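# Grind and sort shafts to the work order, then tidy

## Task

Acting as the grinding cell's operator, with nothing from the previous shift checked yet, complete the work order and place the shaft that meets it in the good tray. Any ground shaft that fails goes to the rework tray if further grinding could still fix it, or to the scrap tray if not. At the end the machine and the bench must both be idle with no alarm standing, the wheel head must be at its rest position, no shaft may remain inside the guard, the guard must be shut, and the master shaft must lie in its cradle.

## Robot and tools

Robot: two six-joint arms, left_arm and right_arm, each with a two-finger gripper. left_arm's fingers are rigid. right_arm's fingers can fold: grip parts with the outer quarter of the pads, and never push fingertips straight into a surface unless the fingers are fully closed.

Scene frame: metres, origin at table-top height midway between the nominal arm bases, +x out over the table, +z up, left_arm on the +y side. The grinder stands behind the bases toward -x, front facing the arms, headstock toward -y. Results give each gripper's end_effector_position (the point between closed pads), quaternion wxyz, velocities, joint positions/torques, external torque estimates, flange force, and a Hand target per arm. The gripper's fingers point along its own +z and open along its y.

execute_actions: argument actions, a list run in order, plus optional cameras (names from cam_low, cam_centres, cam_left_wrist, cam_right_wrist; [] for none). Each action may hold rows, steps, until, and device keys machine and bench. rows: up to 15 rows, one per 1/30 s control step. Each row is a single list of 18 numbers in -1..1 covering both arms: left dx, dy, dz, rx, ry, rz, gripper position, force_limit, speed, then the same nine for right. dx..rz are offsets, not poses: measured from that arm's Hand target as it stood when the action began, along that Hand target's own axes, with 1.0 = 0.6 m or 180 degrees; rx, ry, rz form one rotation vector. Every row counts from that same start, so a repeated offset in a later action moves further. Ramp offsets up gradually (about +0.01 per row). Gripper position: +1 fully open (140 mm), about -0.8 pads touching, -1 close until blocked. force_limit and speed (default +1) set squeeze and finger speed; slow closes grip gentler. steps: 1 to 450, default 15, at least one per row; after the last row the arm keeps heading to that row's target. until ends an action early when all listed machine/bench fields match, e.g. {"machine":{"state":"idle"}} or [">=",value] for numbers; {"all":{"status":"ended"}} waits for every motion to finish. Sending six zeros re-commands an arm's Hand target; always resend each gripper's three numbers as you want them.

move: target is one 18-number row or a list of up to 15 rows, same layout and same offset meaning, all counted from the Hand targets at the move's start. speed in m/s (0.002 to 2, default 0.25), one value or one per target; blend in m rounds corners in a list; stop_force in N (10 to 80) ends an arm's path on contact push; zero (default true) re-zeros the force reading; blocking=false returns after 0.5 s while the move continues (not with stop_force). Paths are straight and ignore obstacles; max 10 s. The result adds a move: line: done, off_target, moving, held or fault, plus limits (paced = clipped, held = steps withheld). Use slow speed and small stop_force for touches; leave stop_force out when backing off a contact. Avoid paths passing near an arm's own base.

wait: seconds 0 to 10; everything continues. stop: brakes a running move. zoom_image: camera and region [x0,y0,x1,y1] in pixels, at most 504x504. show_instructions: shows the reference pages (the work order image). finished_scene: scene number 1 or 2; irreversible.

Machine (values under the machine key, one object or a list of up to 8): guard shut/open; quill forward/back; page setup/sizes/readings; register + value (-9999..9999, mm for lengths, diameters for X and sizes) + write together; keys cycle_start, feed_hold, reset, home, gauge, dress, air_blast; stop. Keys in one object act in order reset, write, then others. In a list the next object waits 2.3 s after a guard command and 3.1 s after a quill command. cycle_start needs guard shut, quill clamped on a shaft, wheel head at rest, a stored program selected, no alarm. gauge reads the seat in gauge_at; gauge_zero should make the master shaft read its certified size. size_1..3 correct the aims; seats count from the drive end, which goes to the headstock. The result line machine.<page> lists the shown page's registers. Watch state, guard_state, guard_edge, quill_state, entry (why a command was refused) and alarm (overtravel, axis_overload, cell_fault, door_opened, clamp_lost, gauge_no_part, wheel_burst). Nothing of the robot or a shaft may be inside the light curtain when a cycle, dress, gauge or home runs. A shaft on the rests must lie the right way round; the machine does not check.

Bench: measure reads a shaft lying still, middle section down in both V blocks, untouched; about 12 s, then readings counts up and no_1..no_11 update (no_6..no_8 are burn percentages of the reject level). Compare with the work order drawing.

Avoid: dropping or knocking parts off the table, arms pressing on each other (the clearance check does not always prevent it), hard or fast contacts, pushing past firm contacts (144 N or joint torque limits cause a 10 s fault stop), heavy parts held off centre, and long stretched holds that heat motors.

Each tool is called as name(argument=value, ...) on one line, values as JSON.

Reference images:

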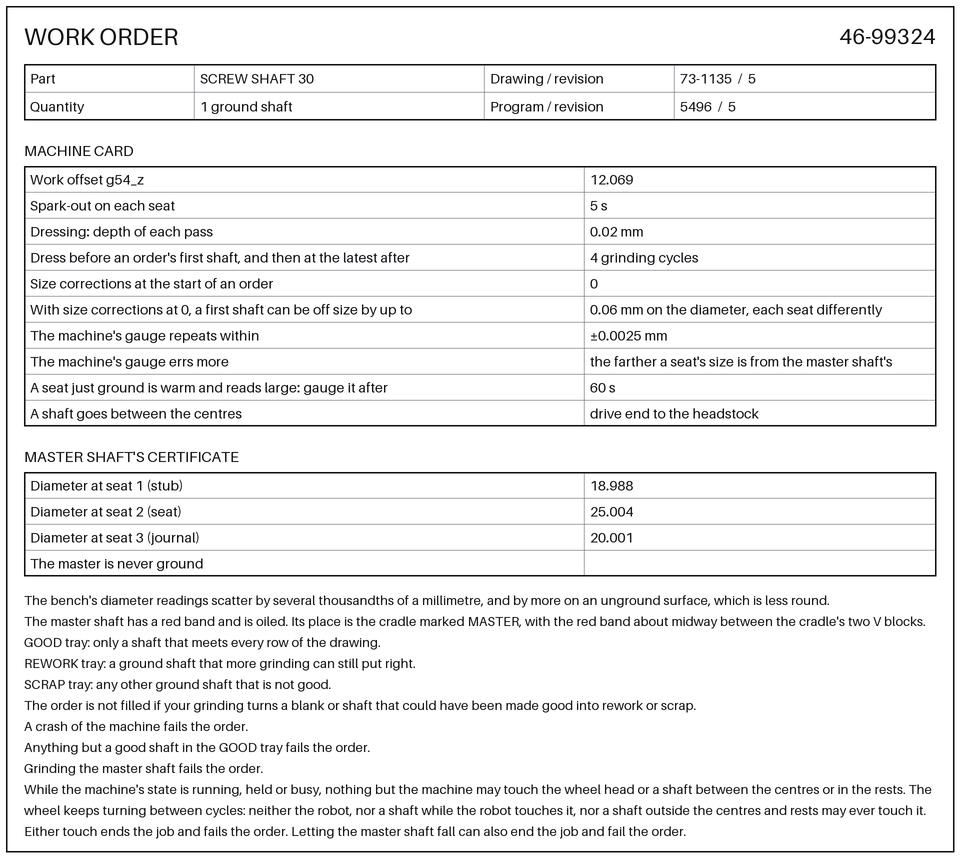

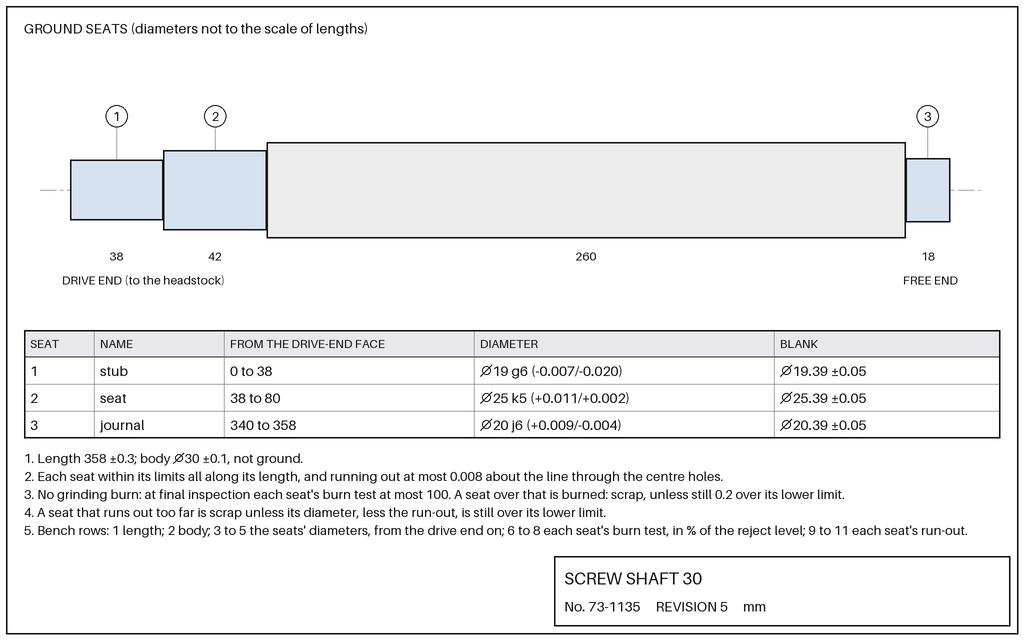

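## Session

execute_actions(actions=[])

Scene clock: 0.00 s.
left_arm: end_effector_position=(+0.3729, +0.6533, +0.5886) position_measured=3 object_status=3 end_effector_quat_wxyz=(-0.033, +0.999, +0.003, +0.019) | right_arm: end_effector_position=(+0.4188, -0.5772, +0.5888) position_measured=3 object_status=3 end_effector_quat_wxyz=(+0.000, -0.011, +1.000, +0.000)
Joint positions: left_arm=[-0.195 -0.211 1.886 0.073 1.442 1.383] | right_arm=[-3.002 0.193 -1.87 0 -1.464 1.711]
Joint velocities: within noise
Joint torques (N m): no reading
External joint torques (N m): no reading
Flange force (N): no reading
Hand target: left_arm +0.3729, +0.6533, +0.5886; -0.033, +0.999, +0.003, +0.019 | right_arm +0.4188, -0.5772, +0.5888; +0.000, -0.011, +1.000, +0.000
Tool commands: left_gripper/position=+1.0 left_gripper/force_limit=+1.0 left_gripper/speed=+1.0 right_gripper/position=+1.0 right_gripper/force_limit=+1.0 right_gripper/speed=+1.0
machine.setup: program=+8586 g54_z=+12.069 wheel_d=+271.589 sparkout_s=+5.0 dress_depth=+0.020 gauge_at=+1 gauge_zero=+0.009 program_revision=+3 since_dress=+8 stored1_number=+5496 stored1_revision=+5 stored2_number=+3742 stored2_revision=+2 stored3_number=+9000 stored3_revision=+1 stored4_number=+8586 stored4_revision=+3
machine: state=idle guard_state=shut guard_edge=clear quill_state=forward_empty guard_answer=taken quill_answer=taken page=setup entry=no_entry entries=0 alarm=no_alarm idle_s=3600 queue=idle queue_left=0
bench: message=nothing_yet readings=0 no_1=0.000 no_2=0.000 no_3=0.000 no_4=0.000 no_5=0.000 no_6=0 no_7=0 no_8=0 no_9=0.000 no_10=0.000 no_11=0.000

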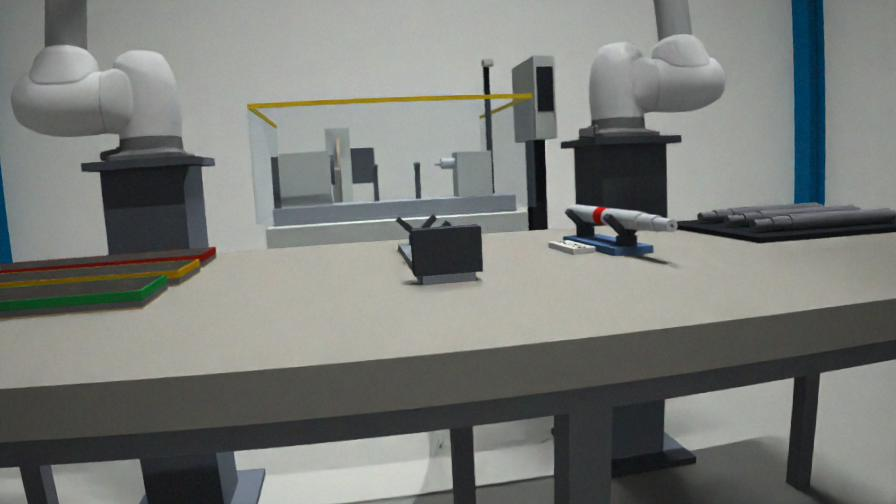

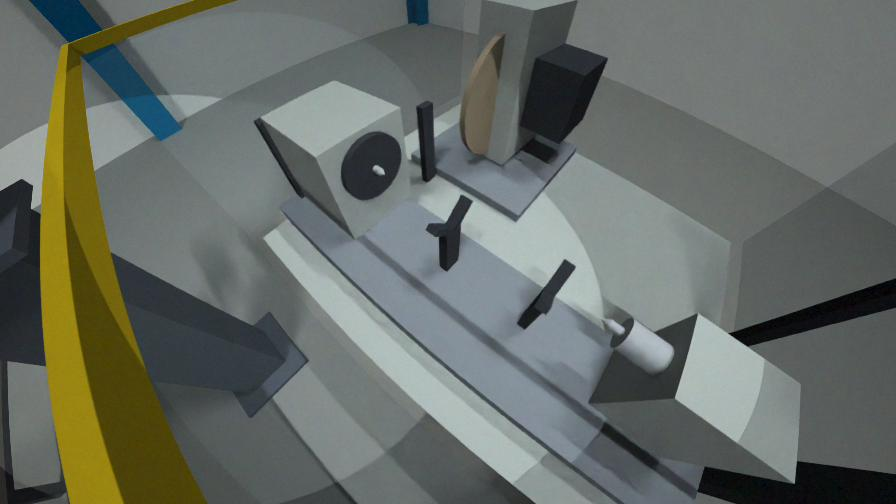

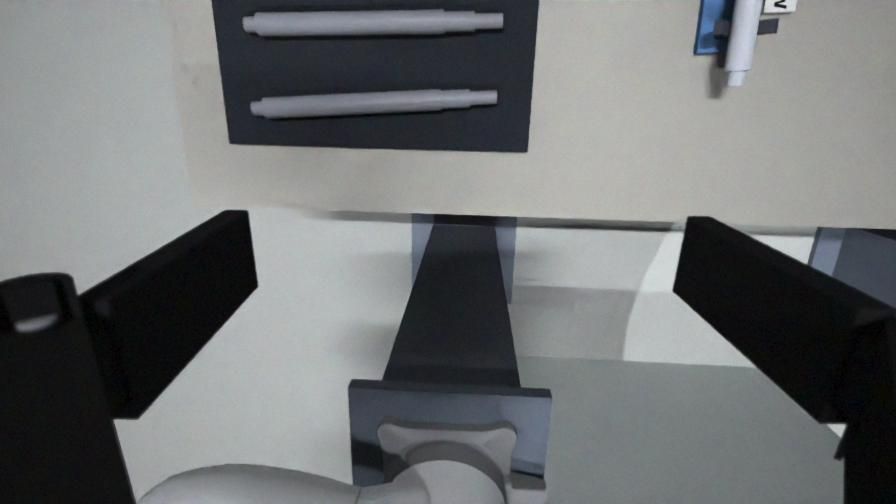

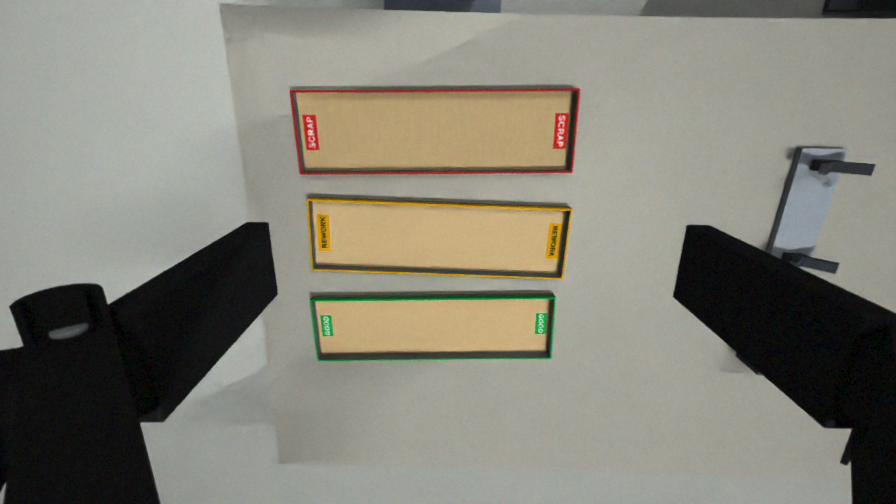

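execute_actions(actions=[{"machine": [{"page": "sizes"}, {"register": "program", "value": 5496, "write": true}], "steps": 30}], cameras=[])

zoom_image(camera="cam_left_wrist", region=[200, 0, 560, 160])

Scene clock: 14.53 s.
left_arm: end_effector_position=(+0.3729, +0.6533, +0.5886) position_measured=3 object_status=3 end_effector_quat_wxyz=(-0.033, +0.999, +0.003, +0.019) | right_arm: end_effector_position=(+0.4188, -0.5772, +0.5888) position_measured=3 object_status=3 end_effector_quat_wxyz=(+0.000, -0.011, +1.000, +0.000)
Joint positions: left_arm=[-0.195 -0.211 1.886 0.073 1.442 1.383] | right_arm=[-3.002 0.193 -1.87 0 -1.464 1.711]
Joint velocities: within noise
Joint torques (N m): left_arm=[-0.76 -21.29 -42.12 5.05 0.03 -0.23] | right_arm=[2.4 22.87 40.92 -4.31 -0.24 0.21]
External joint torques (N m): left_arm=[0.78 1.74 0.92 -0.64 -0.15 0.22] | right_arm=[-2.04 -2.03 0.33 0.09 0.2 -0.21]
Flange force (N): left_arm=[2.1 -2.1 2.3] | right_arm=[-4.6 -4.9 0.2]
Hand target: left_arm +0.3729, +0.6533, +0.5886; -0.033, +0.999, +0.003, +0.019 | right_arm +0.4188, -0.5772, +0.5888; +0.000, -0.011, +1.000, +0.000
Tool commands: left_gripper/position=+1.0 left_gripper/force_limit=+1.0 left_gripper/speed=+1.0 right_gripper/position=+1.0 right_gripper/force_limit=+1.0 right_gripper/speed=+1.0
machine.sizes: size_1=+0.000 size_2=+0.000 size_3=+0.000 aim_1=+18.986 aim_2=+25.006 aim_3=+20.003
machine: state=idle guard_state=shut guard_edge=clear quill_state=forward_empty guard_answer=taken quill_answer=taken page=sizes entry=taken entries=1 alarm=no_alarm idle_s=3614 queue=done queue_left=0
bench: message=nothing_yet readings=0 no_1=0.000 no_2=0.000 no_3=0.000 no_4=0.000 no_5=0.000 no_6=0 no_7=0 no_8=0 no_9=0.000 no_10=0.000 no_11=0.000
No camera images: "cameras" was empty.

Scaled by 1.400 from the camera's 896x504 image, which has a finer 1280x720 frame.

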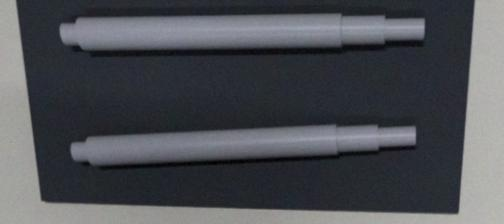

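execute_actions(actions=[{"machine": [{"register": "size_1", "value": 0.08, "write": true}, {"register": "size_2", "value": 0.08, "write": true}, {"register": "size_3", "value": 0.08, "write": true, "page": "setup"}, {"air_blast": true}, {"dress": true}], "steps": 90}], cameras=[])

Scene clock: 28.53 s.
left_arm: end_effector_position=(+0.3729, +0.6533, +0.5886) position_measured=3 object_status=3 end_effector_quat_wxyz=(-0.033, +0.999, +0.003, +0.019) | right_arm: end_effector_position=(+0.4188, -0.5772, +0.5888) position_measured=3 object_status=3 end_effector_quat_wxyz=(+0.000, -0.011, +1.000, +0.000)
Joint positions: left_arm=[-0.195 -0.211 1.886 0.073 1.442 1.383] | right_arm=[-3.002 0.193 -1.87 0 -1.464 1.711]
Joint velocities: within noise
Joint torques (N m): left_arm=[-0.85 -21.31 -42.42 5.07 0.04 -0.13] | right_arm=[2.61 22.64 41.2 -4.28 -0.26 0.18]
External joint torques (N m): left_arm=[0.87 1.74 1.2 -0.65 -0.16 0.13] | right_arm=[-2.57 -1.07 0.22 0.04 0.21 -0.18]
Flange force (N): left_arm=[1.8 -2.1 2.8] | right_arm=[-3.1 -6.1 0.2]
Hand target: left_arm +0.3729, +0.6533, +0.5886; -0.033, +0.999, +0.003, +0.019 | right_arm +0.4188, -0.5772, +0.5888; +0.000, -0.011, +1.000, +0.000
Tool commands: left_gripper/position=+1.0 left_gripper/force_limit=+1.0 left_gripper/speed=+1.0 right_gripper/position=+1.0 right_gripper/force_limit=+1.0 right_gripper/speed=+1.0
machine.setup: program=+5496 g54_z=+12.069 wheel_d=+271.589 sparkout_s=+5.0 dress_depth=+0.020 gauge_at=+1 gauge_zero=+0.009 program_revision=+5 since_dress=+8 stored1_number=+5496 stored1_revision=+5 stored2_number=+3742 stored2_revision=+2 stored3_number=+9000 stored3_revision=+1 stored4_number=+8586 stored4_revision=+3
machine: state=running guard_state=shut guard_edge=clear quill_state=forward_empty guard_answer=taken quill_answer=taken page=setup entry=taken entries=6 alarm=no_alarm idle_s=3628 queue=running queue_left=0
bench: message=nothing_yet readings=0 no_1=0.000 no_2=0.000 no_3=0.000 no_4=0.000 no_5=0.000 no_6=0 no_7=0 no_8=0 no_9=0.000 no_10=0.000 no_11=0.000
No camera images: "cameras" was empty.

move(target=[[0.1417,0.2938,0.1,-0.0070,-0.0260,-0.4977,0.1,1,-0.5, 0,0,0,0,0,0,1,1,1],[0.2834,0.5876,0.2034,0.019,-0.033,-0.997,0.1,1,-0.5, 0,0,0,0,0,0,1,1,1]], speed=0.4, blend=[0.05,0], cameras=["cam_left_wrist","cam_centres"])

Scene clock: 58.03 s.
left_arm: end_effector_position=(+0.5497, +0.3104, +0.4498) position_measured=117 object_status=3 end_effector_quat_wxyz=(+0.000, +0.001, +1.000, +0.000) | right_arm: end_effector_position=(+0.4188, -0.5772, +0.5888) position_measured=3 object_status=3 end_effector_quat_wxyz=(+0.000, -0.011, +1.000, +0.000)
Joint positions: left_arm=[-0.6 0.301 1.602 0 1.24 -2.148] | right_arm=[-3.002 0.193 -1.87 0 -1.464 1.711]
Joint velocities: within noise
Joint torques (N m): left_arm=[-0.61 -69.71 -39.78 4.68 0.15 0.16] | right_arm=[2.59 22.48 41.02 -4.27 -0.27 0.17]
External joint torques (N m): left_arm=[0.77 0.47 0.7 -0.68 -0.11 -0.16] | right_arm=[-2.49 -0.41 0.64 0 0.22 -0.17]
Flange force (N): left_arm=[0.2 1.1 1.3] | right_arm=[-2.5 -5.9 -0.6]
Hand target: left_arm +0.5497, +0.3104, +0.4498; +0.000, +0.001, +1.000, +0.000 | right_arm +0.4188, -0.5772, +0.5888; +0.000, -0.011, +1.000, +0.000
Off the commanded pose: left_arm 0.000 m, 0 deg | right_arm 0.000 m, 0 deg.
machine.setup: program=+5496 g54_z=+12.069 wheel_d=+271.509 sparkout_s=+5.0 dress_depth=+0.020 gauge_at=+1 gauge_zero=+0.009 program_revision=+5 since_dress=+0 stored1_number=+5496 stored1_revision=+5 stored2_number=+3742 stored2_revision=+2 stored3_number=+9000 stored3_revision=+1 stored4_number=+8586 stored4_revision=+3
machine: state=idle guard_state=shut guard_edge=clear quill_state=forward_empty guard_answer=taken quill_answer=taken page=setup entry=taken entries=6 alarm=no_alarm idle_s=3657 queue=done queue_left=0
bench: message=nothing_yet readings=0 no_1=0.000 no_2=0.000 no_3=0.000 no_4=0.000 no_5=0.000 no_6=0 no_7=0 no_8=0 no_9=0.000 no_10=0.000 no_11=0.000
move: done
Images, in order (width x height): cam_centres 896x504, cam_left_wrist 896x504.

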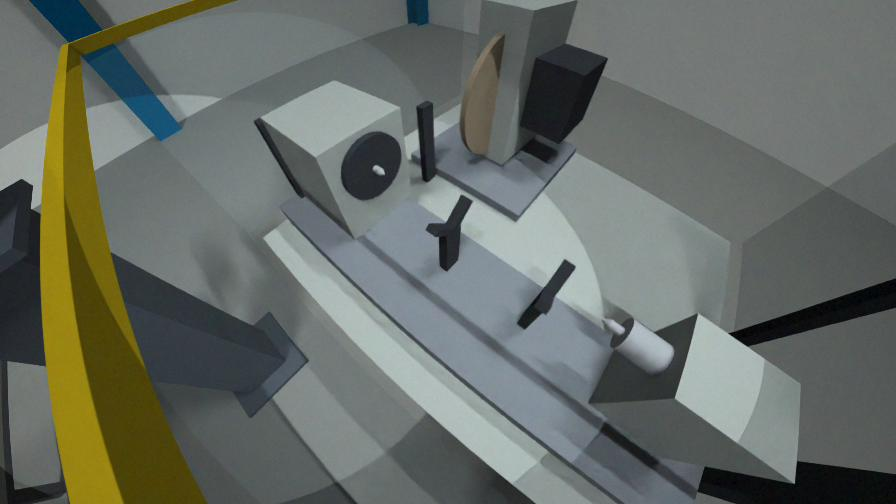

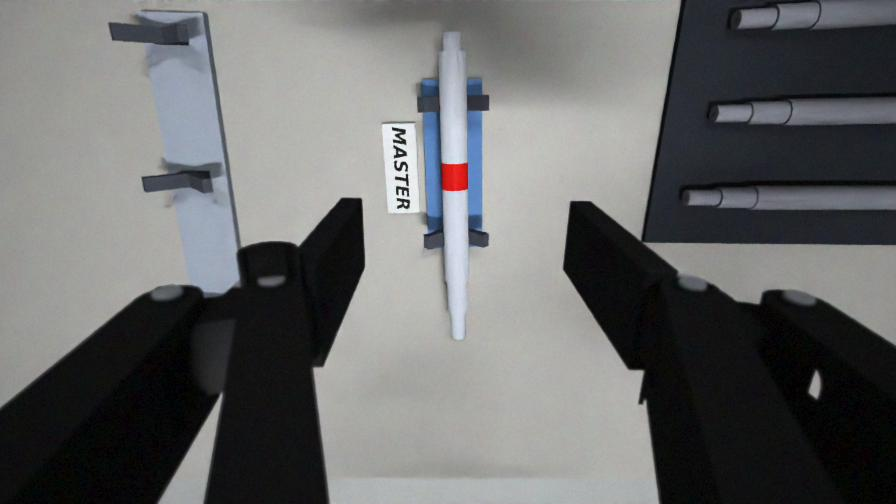

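execute_actions(actions=[{"machine": [{"air_blast": true}, {"quill": "back"}, {"guard": "open"}], "steps": 3}], cameras=[])

move(target=[-0.1022,0.0027,0.4163,0,0,-0.0099,0.1,1,-0.5, 0,0,0,0,0,0,1,1,1], speed=0.2, cameras=["cam_left_wrist"])

Scene clock: 79.83 s.
left_arm: end_effector_position=(+0.5497, +0.3104, +0.4498) position_measured=117 object_status=3 end_effector_quat_wxyz=(+0.000, +0.001, +1.000, +0.000) | right_arm: end_effector_position=(+0.4188, -0.5772, +0.5888) position_measured=3 object_status=3 end_effector_quat_wxyz=(+0.000, -0.011, +1.000, +0.000)
Joint positions: left_arm=[-0.6 0.301 1.602 0 1.24 -2.148] | right_arm=[-3.002 0.193 -1.87 0 -1.464 1.711]
Joint velocities: within noise
Joint torques (N m): left_arm=[-1.04 -69.56 -39.91 4.62 0.23 -0.15] | right_arm=[2.64 22.69 41.08 -4.3 -0.29 0.17]
External joint torques (N m): left_arm=[1.24 0.49 0.88 -0.62 -0.2 0.15] | right_arm=[-2.48 -1.15 0.35 0.06 0.24 -0.17]
Flange force (N): left_arm=[-0.1 2.2 1.6] | right_arm=[-3.3 -5.8 0.1]
Hand target: left_arm +0.5497, +0.3104, +0.4498; +0.000, +0.001, +1.000, +0.000 | right_arm +0.4188, -0.5772, +0.5888; +0.000, -0.011, +1.000, +0.000
Tool commands: left_gripper/position=+0.1 left_gripper/force_limit=+1.0 left_gripper/speed=-0.5 right_gripper/position=+1.0 right_gripper/force_limit=+1.0 right_gripper/speed=+1.0
Off the commanded pose: left_arm 0.000 m, 0 deg | right_arm 0.000 m, 0 deg.
machine.setup: program=+5496 g54_z=+12.069 wheel_d=+271.509 sparkout_s=+5.0 dress_depth=+0.020 gauge_at=+1 gauge_zero=+0.009 program_revision=+5 since_dress=+0 stored1_number=+5496 stored1_revision=+5 stored2_number=+3742 stored2_revision=+2 stored3_number=+9000 stored3_revision=+1 stored4_number=+8586 stored4_revision=+3
machine: state=busy guard_state=shut guard_edge=clear quill_state=forward_empty guard_answer=taken quill_answer=taken page=setup entry=taken entries=7 alarm=no_alarm idle_s=3679 queue=running queue_left=2
bench: message=nothing_yet readings=0 no_1=0.000 no_2=0.000 no_3=0.000 no_4=0.000 no_5=0.000 no_6=0 no_7=0 no_8=0 no_9=0.000 no_10=0.000 no_11=0.000
No camera images: "cameras" was empty.

Scene clock: 81.63 s.
left_arm: end_effector_position=(+0.6108, +0.3121, +0.2000) position_measured=117 object_status=3 end_effector_quat_wxyz=(+0.000, -0.015, +1.000, +0.000) | right_arm: end_effector_position=(+0.4188, -0.5772, +0.5888) position_measured=3 object_status=3 end_effector_quat_wxyz=(+0.000, -0.011, +1.000, +0.000)
Joint positions: left_arm=[-0.554 0.575 1.696 0 0.872 -2.133] | right_arm=[-3.002 0.193 -1.87 0 -1.464 1.711]
Joint velocities: within noise
Joint torques (N m): left_arm=[-1.25 -84.77 -32.26 3.81 -0.12 -0.2] | right_arm=[2.52 22.75 41.12 -4.31 -0.28 0.19]
External joint torques (N m): left_arm=[1.37 -2.25 0.72 -0.58 0.16 0.2] | right_arm=[-2.62 -0.25 0.61 0.03 0.22 -0.19]
Flange force (N): left_arm=[2.6 3.8 -2.3] | right_arm=[-2.2 -6.3 -0.6]
Hand target: left_arm +0.6108, +0.3121, +0.1999; +0.000, -0.015, +1.000, +0.000 | right_arm +0.4188, -0.5772, +0.5888; +0.000, -0.011, +1.000, +0.000
Off the commanded pose: left_arm 0.000 m, 0 deg | right_arm 0.000 m, 0 deg.
machine.setup: program=+5496 g54_z=+12.069 wheel_d=+271.509 sparkout_s=+5.0 dress_depth=+0.020 gauge_at=+1 gauge_zero=+0.009 program_revision=+5 since_dress=+0 stored1_number=+5496 stored1_revision=+5 stored2_number=+3742 stored2_revision=+2 stored3_number=+9000 stored3_revision=+1 stored4_number=+8586 stored4_revision=+3
machine: state=idle guard_state=shut guard_edge=clear quill_state=between guard_answer=taken quill_answer=taken page=setup entry=taken entries=7 alarm=no_alarm idle_s=3681 queue=running queue_left=1
bench: message=nothing_yet readings=0 no_1=0.000 no_2=0.000 no_3=0.000 no_4=0.000 no_5=0.000 no_6=0 no_7=0 no_8=0 no_9=0.000 no_10=0.000 no_11=0.000
move: done
Images, in order (width x height): cam_left_wrist 896x504.

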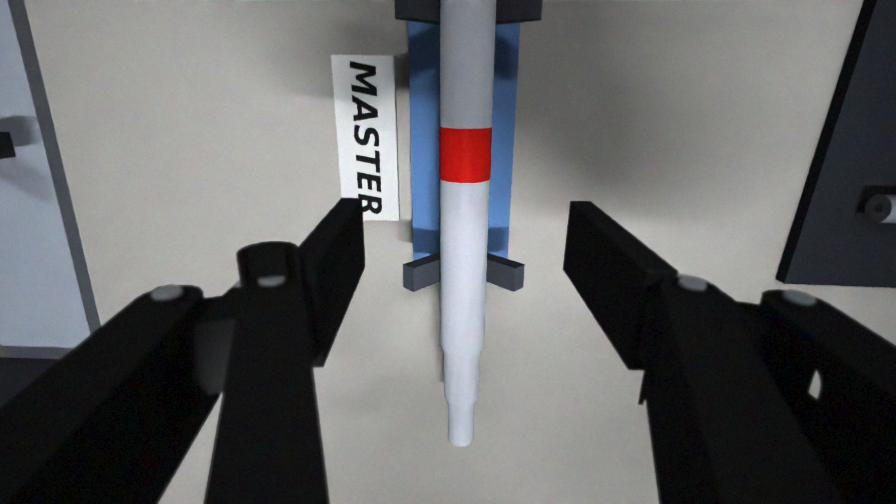

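move(target=[0,0.0054,0.2167,0,0,0.0015,0.1,1,-0.5, 0,0,0,0,0,0,1,1,1], speed=0.1, cameras=["cam_left_wrist"])

Scene clock: 95.30 s.
left_arm: end_effector_position=(+0.6106, +0.3155, +0.0700) position_measured=117 object_status=3 end_effector_quat_wxyz=(+0.000, -0.012, +1.000, +0.000) | right_arm: end_effector_position=(+0.4188, -0.5772, +0.5888) position_measured=3 object_status=3 end_effector_quat_wxyz=(+0.000, -0.011, +1.000, +0.000)
Joint positions: left_arm=[-0.551 0.724 1.736 0 0.683 -2.125] | right_arm=[-3.002 0.193 -1.87 0 -1.464 1.711]
Joint velocities: within noise
Joint torques (N m): left_arm=[-1 -90.73 -26.33 3.23 -0.27 -0.14] | right_arm=[2.59 22.5 40.89 -4.29 -0.31 0.12]
External joint torques (N m): left_arm=[1.23 -2.73 0.43 -0.57 0.32 0.14] | right_arm=[-2.42 -0.87 0.57 0.04 0.26 -0.12]
Flange force (N): left_arm=[2.0 3.2 -3.9] | right_arm=[-3.1 -5.6 -0.3]
Hand target: left_arm +0.6106, +0.3155, +0.0699; +0.000, -0.012, +1.000, +0.000 | right_arm +0.4188, -0.5772, +0.5888; +0.000, -0.011, +1.000, +0.000
Off the commanded pose: left_arm 0.000 m, 0 deg | right_arm 0.000 m, 0 deg.
machine.setup: program=+5496 g54_z=+12.069 wheel_d=+271.509 sparkout_s=+5.0 dress_depth=+0.020 gauge_at=+1 gauge_zero=+0.009 program_revision=+5 since_dress=+0 stored1_number=+5496 stored1_revision=+5 stored2_number=+3742 stored2_revision=+2 stored3_number=+9000 stored3_revision=+1 stored4_number=+8586 stored4_revision=+3
machine: state=idle guard_state=open guard_edge=clear quill_state=back guard_answer=taken quill_answer=taken page=setup entry=taken entries=7 alarm=no_alarm idle_s=3694 queue=done queue_left=0
bench: message=nothing_yet readings=0 no_1=0.000 no_2=0.000 no_3=0.000 no_4=0.000 no_5=0.000 no_6=0 no_7=0 no_8=0 no_9=0.000 no_10=0.000 no_11=0.000
move: done
Images, in order (width x height): cam_left_wrist 896x504.

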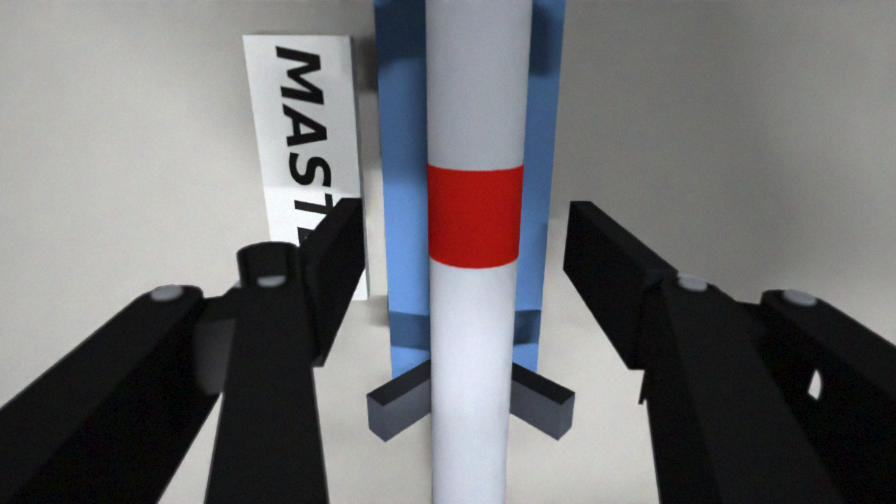

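move(target=[0,0.0022,0,0,0,0,0.1,1,-0.5, 0,0,0,0,0,0,1,1,1], speed=0.05, cameras=[])

execute_actions(actions=[{"rows": [[0,0,0,0,0,0,-1,1,0, 0,0,0,0,0,0,1,1,1]], "steps": 60}], cameras=["cam_left_wrist"])

Scene clock: 103.83 s.
left_arm: end_effector_position=(+0.6105, +0.3168, +0.0699) position_measured=117 object_status=3 end_effector_quat_wxyz=(+0.000, -0.012, +1.000, +0.000) | right_arm: end_effector_position=(+0.4188, -0.5772, +0.5888) position_measured=3 object_status=3 end_effector_quat_wxyz=(+0.000, -0.011, +1.000, +0.000)
Joint positions: left_arm=[-0.549 0.723 1.737 0 0.682 -2.124] | right_arm=[-3.002 0.193 -1.87 0 -1.464 1.711]
Joint velocities: within noise
Joint torques (N m): left_arm=[-0.88 -93.04 -26.38 3.28 0.16 -0.08] | right_arm=[2.41 22.68 41.07 -4.27 -0.28 0.2]
External joint torques (N m): left_arm=[1.2 -0.34 0.54 -0.63 -0.11 0.08] | right_arm=[-2.25 -1.31 0.4 0.02 0.24 -0.2]
Flange force (N): left_arm=[0.6 2.3 -0.2] | right_arm=[-3.6 -5.4 0.0]
Hand target: left_arm +0.6105, +0.3168, +0.0699; +0.000, -0.012, +1.000, +0.000 | right_arm +0.4188, -0.5772, +0.5888; +0.000, -0.011, +1.000, +0.000
Off the commanded pose: left_arm 0.000 m, 0 deg | right_arm 0.000 m, 0 deg.
machine.setup: program=+5496 g54_z=+12.069 wheel_d=+271.509 sparkout_s=+5.0 dress_depth=+0.020 gauge_at=+1 gauge_zero=+0.009 program_revision=+5 since_dress=+0 stored1_number=+5496 stored1_revision=+5 stored2_number=+3742 stored2_revision=+2 stored3_number=+9000 stored3_revision=+1 stored4_number=+8586 stored4_revision=+3
machine: state=idle guard_state=open guard_edge=clear quill_state=back guard_answer=taken quill_answer=taken page=setup entry=taken entries=7 alarm=no_alarm idle_s=3703 queue=done queue_left=0
bench: message=nothing_yet readings=0 no_1=0.000 no_2=0.000 no_3=0.000 no_4=0.000 no_5=0.000 no_6=0 no_7=0 no_8=0 no_9=0.000 no_10=0.000 no_11=0.000
move: done
No camera images: "cameras" was empty.

Scene clock: 106.03 s.
left_arm: end_effector_position=(+0.6105, +0.3168, +0.0699) position_measured=189 object_status=2 end_effector_quat_wxyz=(+0.000, -0.012, +1.000, +0.000) | right_arm: end_effector_position=(+0.4188, -0.5772, +0.5888) position_measured=3 object_status=3 end_effector_quat_wxyz=(+0.000, -0.011, +1.000, +0.000)
Joint positions: left_arm=[-0.549 0.723 1.737 0 0.682 -2.124] | right_arm=[-3.002 0.193 -1.87 0 -1.464 1.711]
Joint velocities: within noise
Joint torques (N m): left_arm=[-11.85 -93.29 -31.15 1.31 -2.29 0.75] | right_arm=[2.67 22.72 41.14 -4.29 -0.24 0.18]
External joint torques (N m): left_arm=[12.18 -0.21 5.12 1.36 2.32 -0.75] | right_arm=[-2.42 -1.16 0.38 0.05 0.2 -0.18]
Flange force (N): left_arm=[-0.1 17.1 -2.9] | right_arm=[-3.3 -5.7 0.0]
Hand target: left_arm +0.6105, +0.3168, +0.0699; +0.000, -0.012, +1.000, +0.000 | right_arm +0.4188, -0.5772, +0.5888; +0.000, -0.011, +1.000, +0.000
Off the commanded pose: left_arm 0.000 m, 0 deg | right_arm 0.000 m, 0 deg.
machine.setup: program=+5496 g54_z=+12.069 wheel_d=+271.509 sparkout_s=+5.0 dress_depth=+0.020 gauge_at=+1 gauge_zero=+0.009 program_revision=+5 since_dress=+0 stored1_number=+5496 stored1_revision=+5 stored2_number=+3742 stored2_revision=+2 stored3_number=+9000 stored3_revision=+1 stored4_number=+8586 stored4_revision=+3
machine: state=idle guard_state=open guard_edge=clear quill_state=back guard_answer=taken quill_answer=taken page=setup entry=taken entries=7 alarm=no_alarm idle_s=3705 queue=done queue_left=0
bench: message=nothing_yet readings=0 no_1=0.000 no_2=0.000 no_3=0.000 no_4=0.000 no_5=0.000 no_6=0 no_7=0 no_8=0 no_9=0.000 no_10=0.000 no_11=0.000
Images, in order (width x height): cam_left_wrist 896x504.

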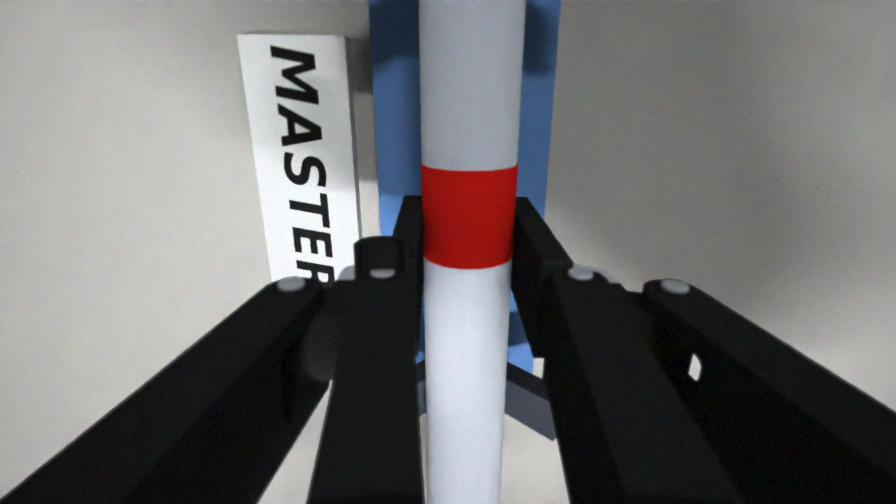

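move(target=[[0,0.0006,-0.4333,0,0,0,-1,1,0, 0,0,0,0,0,0,1,1,1],[0.9406,-0.2555,-0.6333,0,0,0.2482,-1,1,0, 0,0,0,0,0,0,1,1,1]], speed=[0.1,0.25], blend=[0.05,0], cameras=["cam_left_wrist"])

Scene clock: 122.43 s.
left_arm: end_effector_position=(+0.0506, +0.1494, +0.4503) position_measured=233 object_status=3 end_effector_quat_wxyz=(-0.001, +0.369, +0.930, +0.000) | right_arm: end_effector_position=(+0.4188, -0.5772, +0.5888) position_measured=3 object_status=3 end_effector_quat_wxyz=(+0.000, -0.011, +1.000, +0.000)
Joint positions: left_arm=[-1.438 0.024 1.93 -0.001 1.188 -2.232] | right_arm=[-3.002 0.193 -1.87 0 -1.464 1.711]
Joint velocities: within noise
Joint torques (N m): left_arm=[-1.35 -42.9 -38.98 4.54 0.15 -0.08] | right_arm=[2.76 22.64 41.15 -4.28 -0.29 0.19]
External joint torques (N m): left_arm=[1.54 1.93 0.79 -0.64 -0.1 0.08] | right_arm=[-2.61 -1.24 0.18 0.06 0.24 -0.19]
Flange force (N): left_arm=[-3.3 1.4 2.4] | right_arm=[-3.3 -6.2 0.4]
Hand target: left_arm +0.0505, +0.1493, +0.4503; -0.001, +0.369, +0.930, +0.000 | right_arm +0.4188, -0.5772, +0.5888; +0.000, -0.011, +1.000, +0.000
Off the commanded pose: left_arm 0.000 m, 0 deg | right_arm 0.000 m, 0 deg.
machine.setup: program=+5496 g54_z=+12.069 wheel_d=+271.509 sparkout_s=+5.0 dress_depth=+0.020 gauge_at=+1 gauge_zero=+0.009 program_revision=+5 since_dress=+0 stored1_number=+5496 stored1_revision=+5 stored2_number=+3742 stored2_revision=+2 stored3_number=+9000 stored3_revision=+1 stored4_number=+8586 stored4_revision=+3
machine: state=idle guard_state=open guard_edge=clear quill_state=back guard_answer=taken quill_answer=taken page=setup entry=taken entries=7 alarm=no_alarm idle_s=3721 queue=done queue_left=0
bench: message=nothing_yet readings=0 no_1=0.000 no_2=0.000 no_3=0.000 no_4=0.000 no_5=0.000 no_6=0 no_7=0 no_8=0 no_9=0.000 no_10=0.000 no_11=0.000
move: done
Images, in order (width x height): cam_left_wrist 896x504.

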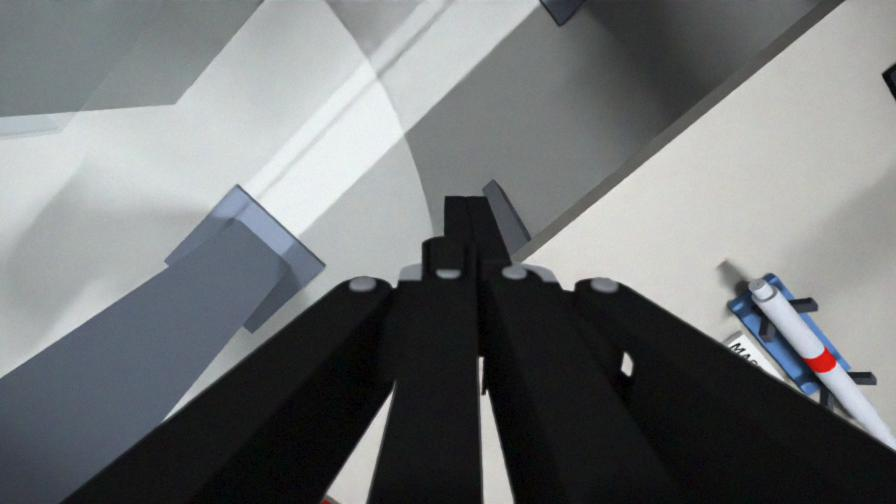

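move(target=[-0.4876,0.8437,0.4,0,0,-0.2482,0.1,1,0, 0,0,0,0,0,0,1,1,1], speed=0.35, cameras=["cam_left_wrist","cam_low"])

Scene clock: 146.20 s.
left_arm: end_effector_position=(+0.6101, +0.3176, +0.2100) position_measured=117 object_status=3 end_effector_quat_wxyz=(+0.000, -0.012, +1.000, +0.000) | right_arm: end_effector_position=(+0.4188, -0.5772, +0.5888) position_measured=3 object_status=3 end_effector_quat_wxyz=(+0.000, -0.011, +1.000, +0.000)
Joint positions: left_arm=[-0.548 0.56 1.698 0 0.884 -2.123] | right_arm=[-3.002 0.193 -1.87 0 -1.464 1.711]
Joint velocities: within noise
Joint torques (N m): left_arm=[-0.97 -84.96 -33.12 3.87 0.26 -0.16] | right_arm=[2.45 22.53 41 -4.31 -0.28 0.21]
External joint torques (N m): left_arm=[1.16 -1.17 1.31 -0.61 -0.22 0.16] | right_arm=[-2.33 -0.9 0.4 0.07 0.23 -0.21]
Flange force (N): left_arm=[3.1 3.7 -0.2] | right_arm=[-2.9 -5.6 -0.1]
Hand target: left_arm +0.6102, +0.3177, +0.2099; +0.000, -0.012, +1.000, +0.000 | right_arm +0.4188, -0.5772, +0.5888; +0.000, -0.011, +1.000, +0.000
Off the commanded pose: left_arm 0.000 m, 0 deg | right_arm 0.000 m, 0 deg.
machine.setup: program=+5496 g54_z=+12.069 wheel_d=+271.509 sparkout_s=+5.0 dress_depth=+0.020 gauge_at=+1 gauge_zero=+0.009 program_revision=+5 since_dress=+0 stored1_number=+5496 stored1_revision=+5 stored2_number=+3742 stored2_revision=+2 stored3_number=+9000 stored3_revision=+1 stored4_number=+8586 stored4_revision=+3
machine: state=idle guard_state=open guard_edge=clear quill_state=back guard_answer=taken quill_answer=taken page=setup entry=taken entries=7 alarm=no_alarm idle_s=3745 queue=done queue_left=0
bench: message=nothing_yet readings=0 no_1=0.000 no_2=0.000 no_3=0.000 no_4=0.000 no_5=0.000 no_6=0 no_7=0 no_8=0 no_9=0.000 no_10=0.000 no_11=0.000
move: done
Images, in order (width x height): cam_low 896x504, cam_left_wrist 896x504.

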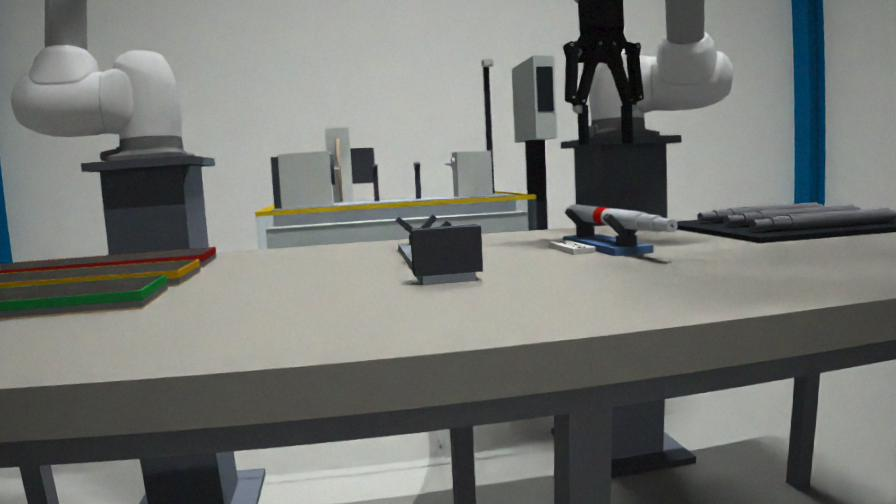

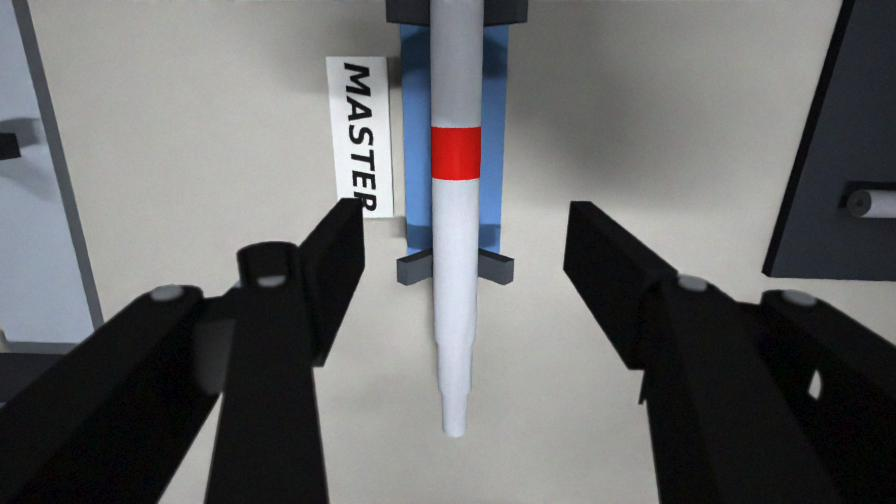

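move(target=[0,0,0.2333,0,0,0,0.1,1,0, 0,0,0,0,0,0,1,1,1], speed=0.12, cameras=["cam_left_wrist"])

Scene clock: 156.40 s.
left_arm: end_effector_position=(+0.6100, +0.3178, +0.0700) position_measured=117 object_status=3 end_effector_quat_wxyz=(+0.000, -0.012, +1.000, +0.000) | right_arm: end_effector_position=(+0.4188, -0.5772, +0.5888) position_measured=3 object_status=3 end_effector_quat_wxyz=(+0.000, -0.011, +1.000, +0.000)
Joint positions: left_arm=[-0.548 0.722 1.739 0 0.681 -2.123] | right_arm=[-3.002 0.193 -1.87 0 -1.464 1.711]
Joint velocities: within noise
Joint torques (N m): left_arm=[-0.58 -93.87 -26.66 3.19 0.37 -0.23] | right_arm=[2.37 22.73 41.04 -4.29 -0.27 0.16]
External joint torques (N m): left_arm=[0.93 -0.41 0.52 -0.52 -0.33 0.23] | right_arm=[-2.25 -1.33 0.56 0.02 0.23 -0.16]
Flange force (N): left_arm=[0.9 2.3 0.0] | right_arm=[-3.8 -5.3 -0.3]
Hand target: left_arm +0.6101, +0.3178, +0.0699; +0.000, -0.012, +1.000, +0.000 | right_arm +0.4188, -0.5772, +0.5888; +0.000, -0.011, +1.000, +0.000
Off the commanded pose: left_arm 0.000 m, 0 deg | right_arm 0.000 m, 0 deg.
machine.setup: program=+5496 g54_z=+12.069 wheel_d=+271.509 sparkout_s=+5.0 dress_depth=+0.020 gauge_at=+1 gauge_zero=+0.009 program_revision=+5 since_dress=+0 stored1_number=+5496 stored1_revision=+5 stored2_number=+3742 stored2_revision=+2 stored3_number=+9000 stored3_revision=+1 stored4_number=+8586 stored4_revision=+3
machine: state=idle guard_state=open guard_edge=clear quill_state=back guard_answer=taken quill_answer=taken page=setup entry=taken entries=7 alarm=no_alarm idle_s=3755 queue=done queue_left=0
bench: message=nothing_yet readings=0 no_1=0.000 no_2=0.000 no_3=0.000 no_4=0.000 no_5=0.000 no_6=0 no_7=0 no_8=0 no_9=0.000 no_10=0.000 no_11=0.000
move: done
Images, in order (width x height): cam_left_wrist 896x504.

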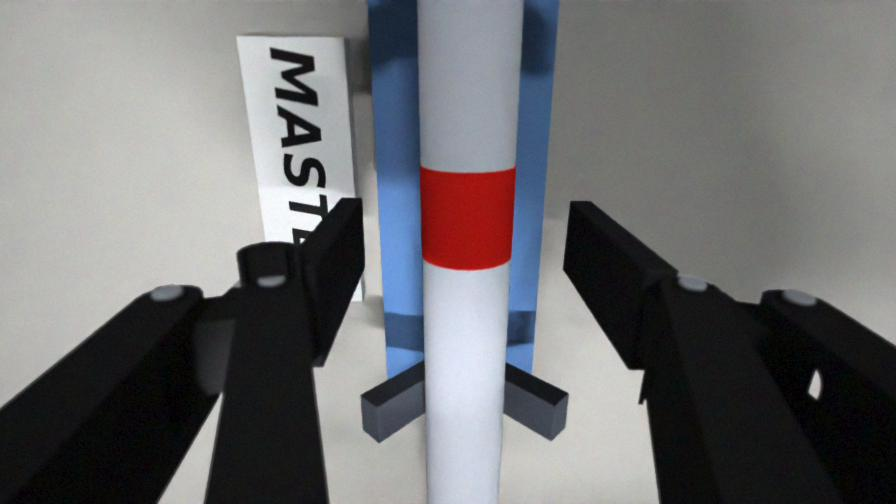

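move(target=[0,-0.0015,0,0,0,0,0.1,1,0, 0,0,0,0,0,0,1,1,1], speed=0.05, cameras=[])

execute_actions(actions=[{"rows": [[0,0,0,0,0,0,-1,1,1, 0,0,0,0,0,0,1,1,1]], "steps": 60}], cameras=["cam_left_wrist"])

Scene clock: 162.90 s.
left_arm: end_effector_position=(+0.6101, +0.3169, +0.0699) position_measured=117 object_status=3 end_effector_quat_wxyz=(+0.000, -0.012, +1.000, +0.000) | right_arm: end_effector_position=(+0.4188, -0.5772, +0.5888) position_measured=3 object_status=3 end_effector_quat_wxyz=(+0.000, -0.011, +1.000, +0.000)
Joint positions: left_arm=[-0.549 0.723 1.738 0 0.682 -2.124] | right_arm=[-3.002 0.193 -1.87 0 -1.464 1.711]
Joint velocities: within noise
Joint torques (N m): left_arm=[-0.53 -92.79 -25.88 3.23 0.21 -0.16] | right_arm=[2.39 22.54 41.03 -4.32 -0.28 0.15]
External joint torques (N m): left_arm=[0.7 -1.05 -0.08 -0.58 -0.17 0.16] | right_arm=[-2.36 -0.73 0.42 0.07 0.22 -0.15]
Flange force (N): left_arm=[0.4 1.5 -1.1] | right_arm=[-2.7 -5.6 -0.1]
Hand target: left_arm +0.6101, +0.3169, +0.0699; +0.000, -0.012, +1.000, +0.000 | right_arm +0.4188, -0.5772, +0.5888; +0.000, -0.011, +1.000, +0.000
Off the commanded pose: left_arm 0.000 m, 0 deg | right_arm 0.000 m, 0 deg.
machine.setup: program=+5496 g54_z=+12.069 wheel_d=+271.509 sparkout_s=+5.0 dress_depth=+0.020 gauge_at=+1 gauge_zero=+0.009 program_revision=+5 since_dress=+0 stored1_number=+5496 stored1_revision=+5 stored2_number=+3742 stored2_revision=+2 stored3_number=+9000 stored3_revision=+1 stored4_number=+8586 stored4_revision=+3
machine: state=idle guard_state=open guard_edge=clear quill_state=back guard_answer=taken quill_answer=taken page=setup entry=taken entries=7 alarm=no_alarm idle_s=3761 queue=done queue_left=0
bench: message=nothing_yet readings=0 no_1=0.000 no_2=0.000 no_3=0.000 no_4=0.000 no_5=0.000 no_6=0 no_7=0 no_8=0 no_9=0.000 no_10=0.000 no_11=0.000
move: done
No camera images: "cameras" was empty.

Scene clock: 165.10 s.
left_arm: end_effector_position=(+0.6101, +0.3169, +0.0699) position_measured=191 object_status=2 end_effector_quat_wxyz=(+0.000, -0.012, +1.000, +0.000) | right_arm: end_effector_position=(+0.4188, -0.5772, +0.5888) position_measured=3 object_status=3 end_effector_quat_wxyz=(+0.000, -0.011, +1.000, +0.000)
Joint positions: left_arm=[-0.549 0.723 1.738 0 0.682 -2.124] | right_arm=[-3.002 0.193 -1.87 0 -1.464 1.711]
Joint velocities: within noise
Joint torques (N m): left_arm=[-12.38 -85.83 -28.21 1.68 -2.53 1.27] | right_arm=[2.71 22.79 41.16 -4.29 -0.32 0.2]
External joint torques (N m): left_arm=[12.7 -8.43 2.13 0.99 2.56 -1.27] | right_arm=[-2.59 -1.11 0.25 0.05 0.27 -0.2]
Flange force (N): left_arm=[1.2 17.8 -14.0] | right_arm=[-3.2 -6.2 0.3]
Hand target: left_arm +0.6101, +0.3169, +0.0699; +0.000, -0.012, +1.000, +0.000 | right_arm +0.4188, -0.5772, +0.5888; +0.000, -0.011, +1.000, +0.000
Off the commanded pose: left_arm 0.000 m, 0 deg | right_arm 0.000 m, 0 deg.
machine.setup: program=+5496 g54_z=+12.069 wheel_d=+271.509 sparkout_s=+5.0 dress_depth=+0.020 gauge_at=+1 gauge_zero=+0.009 program_revision=+5 since_dress=+0 stored1_number=+5496 stored1_revision=+5 stored2_number=+3742 stored2_revision=+2 stored3_number=+9000 stored3_revision=+1 stored4_number=+8586 stored4_revision=+3
machine: state=idle guard_state=open guard_edge=clear quill_state=back guard_answer=taken quill_answer=taken page=setup entry=taken entries=7 alarm=no_alarm idle_s=3763 queue=done queue_left=0
bench: message=nothing_yet readings=0 no_1=0.000 no_2=0.000 no_3=0.000 no_4=0.000 no_5=0.000 no_6=0 no_7=0 no_8=0 no_9=0.000 no_10=0.000 no_11=0.000
Images, in order (width x height): cam_left_wrist 896x504.

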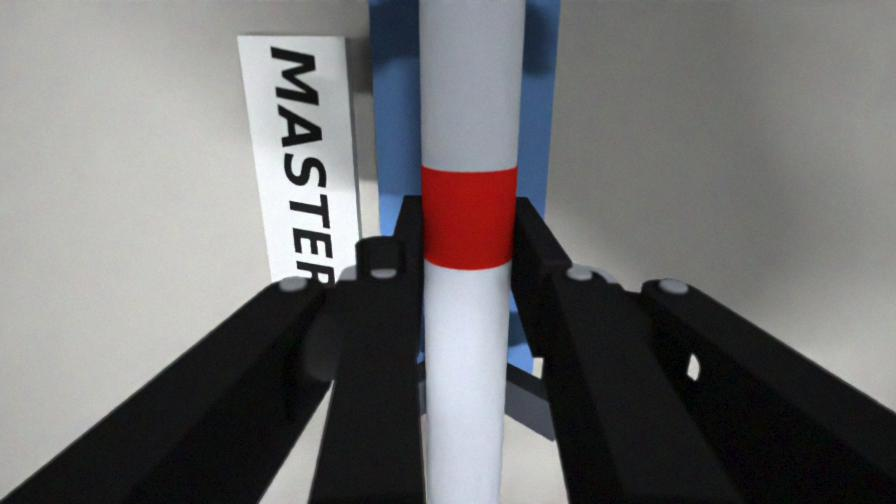

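move(target=[0,0.0008,0,0,0,0,-1,1,1, 0,0,0,0,0,0,1,1,1], speed=0.02, cameras=[])

move(target=[0,0,-0.05,0,0,0,-1,1,1, 0,0,0,0,0,0,1,1,1], speed=0.03, cameras=["cam_left_wrist"])

Scene clock: 170.43 s.
left_arm: end_effector_position=(+0.6101, +0.3172, +0.0699) position_measured=191 object_status=2 end_effector_quat_wxyz=(+0.000, -0.012, +1.000, +0.000) | right_arm: end_effector_position=(+0.4188, -0.5772, +0.5888) position_measured=3 object_status=3 end_effector_quat_wxyz=(+0.000, -0.011, +1.000, +0.000)
Joint positions: left_arm=[-0.549 0.723 1.739 0 0.681 -2.123] | right_arm=[-3.002 0.193 -1.87 0 -1.464 1.711]
Joint velocities: within noise
Joint torques (N m): left_arm=[-2.45 -87.58 -24.41 4.23 -0.41 1.34] | right_arm=[2.75 22.8 41.11 -4.3 -0.24 0.18]
External joint torques (N m): left_arm=[2.71 -5.86 -1.47 -1.57 0.45 -1.33] | right_arm=[-2.66 -1.15 0.25 0.06 0.18 -0.18]
Flange force (N): left_arm=[1.0 2.6 -8.2] | right_arm=[-3.2 -6.3 0.1]
Hand target: left_arm +0.6101, +0.3173, +0.0699; +0.000, -0.012, +1.000, +0.000 | right_arm +0.4188, -0.5772, +0.5888; +0.000, -0.011, +1.000, +0.000
Off the commanded pose: left_arm 0.000 m, 0 deg | right_arm 0.000 m, 0 deg.
machine.setup: program=+5496 g54_z=+12.069 wheel_d=+271.509 sparkout_s=+5.0 dress_depth=+0.020 gauge_at=+1 gauge_zero=+0.009 program_revision=+5 since_dress=+0 stored1_number=+5496 stored1_revision=+5 stored2_number=+3742 stored2_revision=+2 stored3_number=+9000 stored3_revision=+1 stored4_number=+8586 stored4_revision=+3
machine: state=idle guard_state=open guard_edge=clear quill_state=back guard_answer=taken quill_answer=taken page=setup entry=taken entries=7 alarm=no_alarm idle_s=3769 queue=done queue_left=0
bench: message=nothing_yet readings=0 no_1=0.000 no_2=0.000 no_3=0.000 no_4=0.000 no_5=0.000 no_6=0 no_7=0 no_8=0 no_9=0.000 no_10=0.000 no_11=0.000
move: done
No camera images: "cameras" was empty.

Scene clock: 171.77 s.
left_arm: end_effector_position=(+0.6101, +0.3173, +0.0998) position_measured=191 object_status=2 end_effector_quat_wxyz=(+0.000, -0.012, +1.000, +0.000) | right_arm: end_effector_position=(+0.4188, -0.5772, +0.5888) position_measured=3 object_status=3 end_effector_quat_wxyz=(+0.000, -0.011, +1.000, +0.000)
Joint positions: left_arm=[-0.549 0.685 1.735 0 0.723 -2.123] | right_arm=[-3.002 0.193 -1.87 0 -1.464 1.711]
Joint velocities: within noise
Joint torques (N m): left_arm=[-0.77 -103.76 -33.93 3.33 -0.03 -0.15] | right_arm=[2.73 23.08 41.09 -4.32 -0.26 0.19]
External joint torques (N m): left_arm=[1.06 12.24 6.85 -0.55 0.07 0.15] | right_arm=[-2.65 -1.53 0.3 0.08 0.21 -0.19]
Flange force (N): left_arm=[0.9 2.3 16.1] | right_arm=[-3.9 -6.3 0.2]
Hand target: left_arm +0.6101, +0.3173, +0.0999; +0.000, -0.012, +1.000, +0.000 | right_arm +0.4188, -0.5772, +0.5888; +0.000, -0.011, +1.000, +0.000
Off the commanded pose: left_arm 0.000 m, 0 deg | right_arm 0.000 m, 0 deg.
machine.setup: program=+5496 g54_z=+12.069 wheel_d=+271.509 sparkout_s=+5.0 dress_depth=+0.020 gauge_at=+1 gauge_zero=+0.009 program_revision=+5 since_dress=+0 stored1_number=+5496 stored1_revision=+5 stored2_number=+3742 stored2_revision=+2 stored3_number=+9000 stored3_revision=+1 stored4_number=+8586 stored4_revision=+3
machine: state=idle guard_state=open guard_edge=clear quill_state=back guard_answer=taken quill_answer=taken page=setup entry=taken entries=7 alarm=no_alarm idle_s=3770 queue=done queue_left=0
bench: message=nothing_yet readings=0 no_1=0.000 no_2=0.000 no_3=0.000 no_4=0.000 no_5=0.000 no_6=0 no_7=0 no_8=0 no_9=0.000 no_10=0.000 no_11=0.000
move: done
Images, in order (width x height): cam_left_wrist 896x504.

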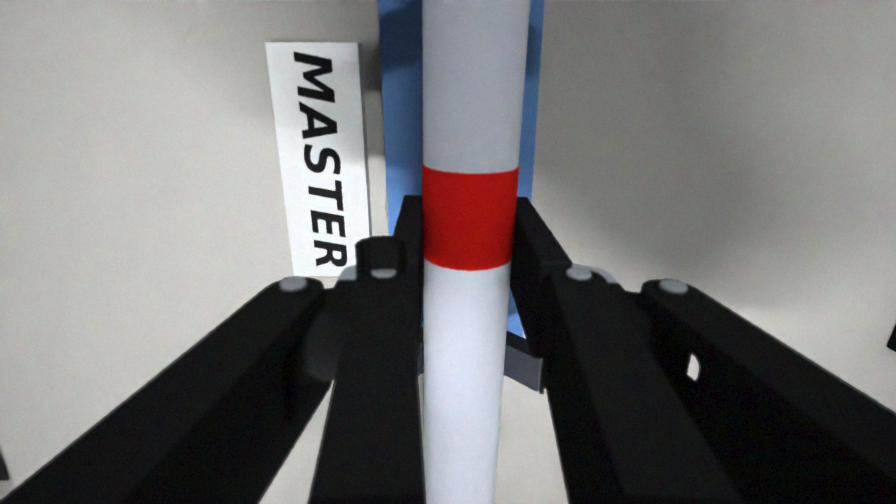

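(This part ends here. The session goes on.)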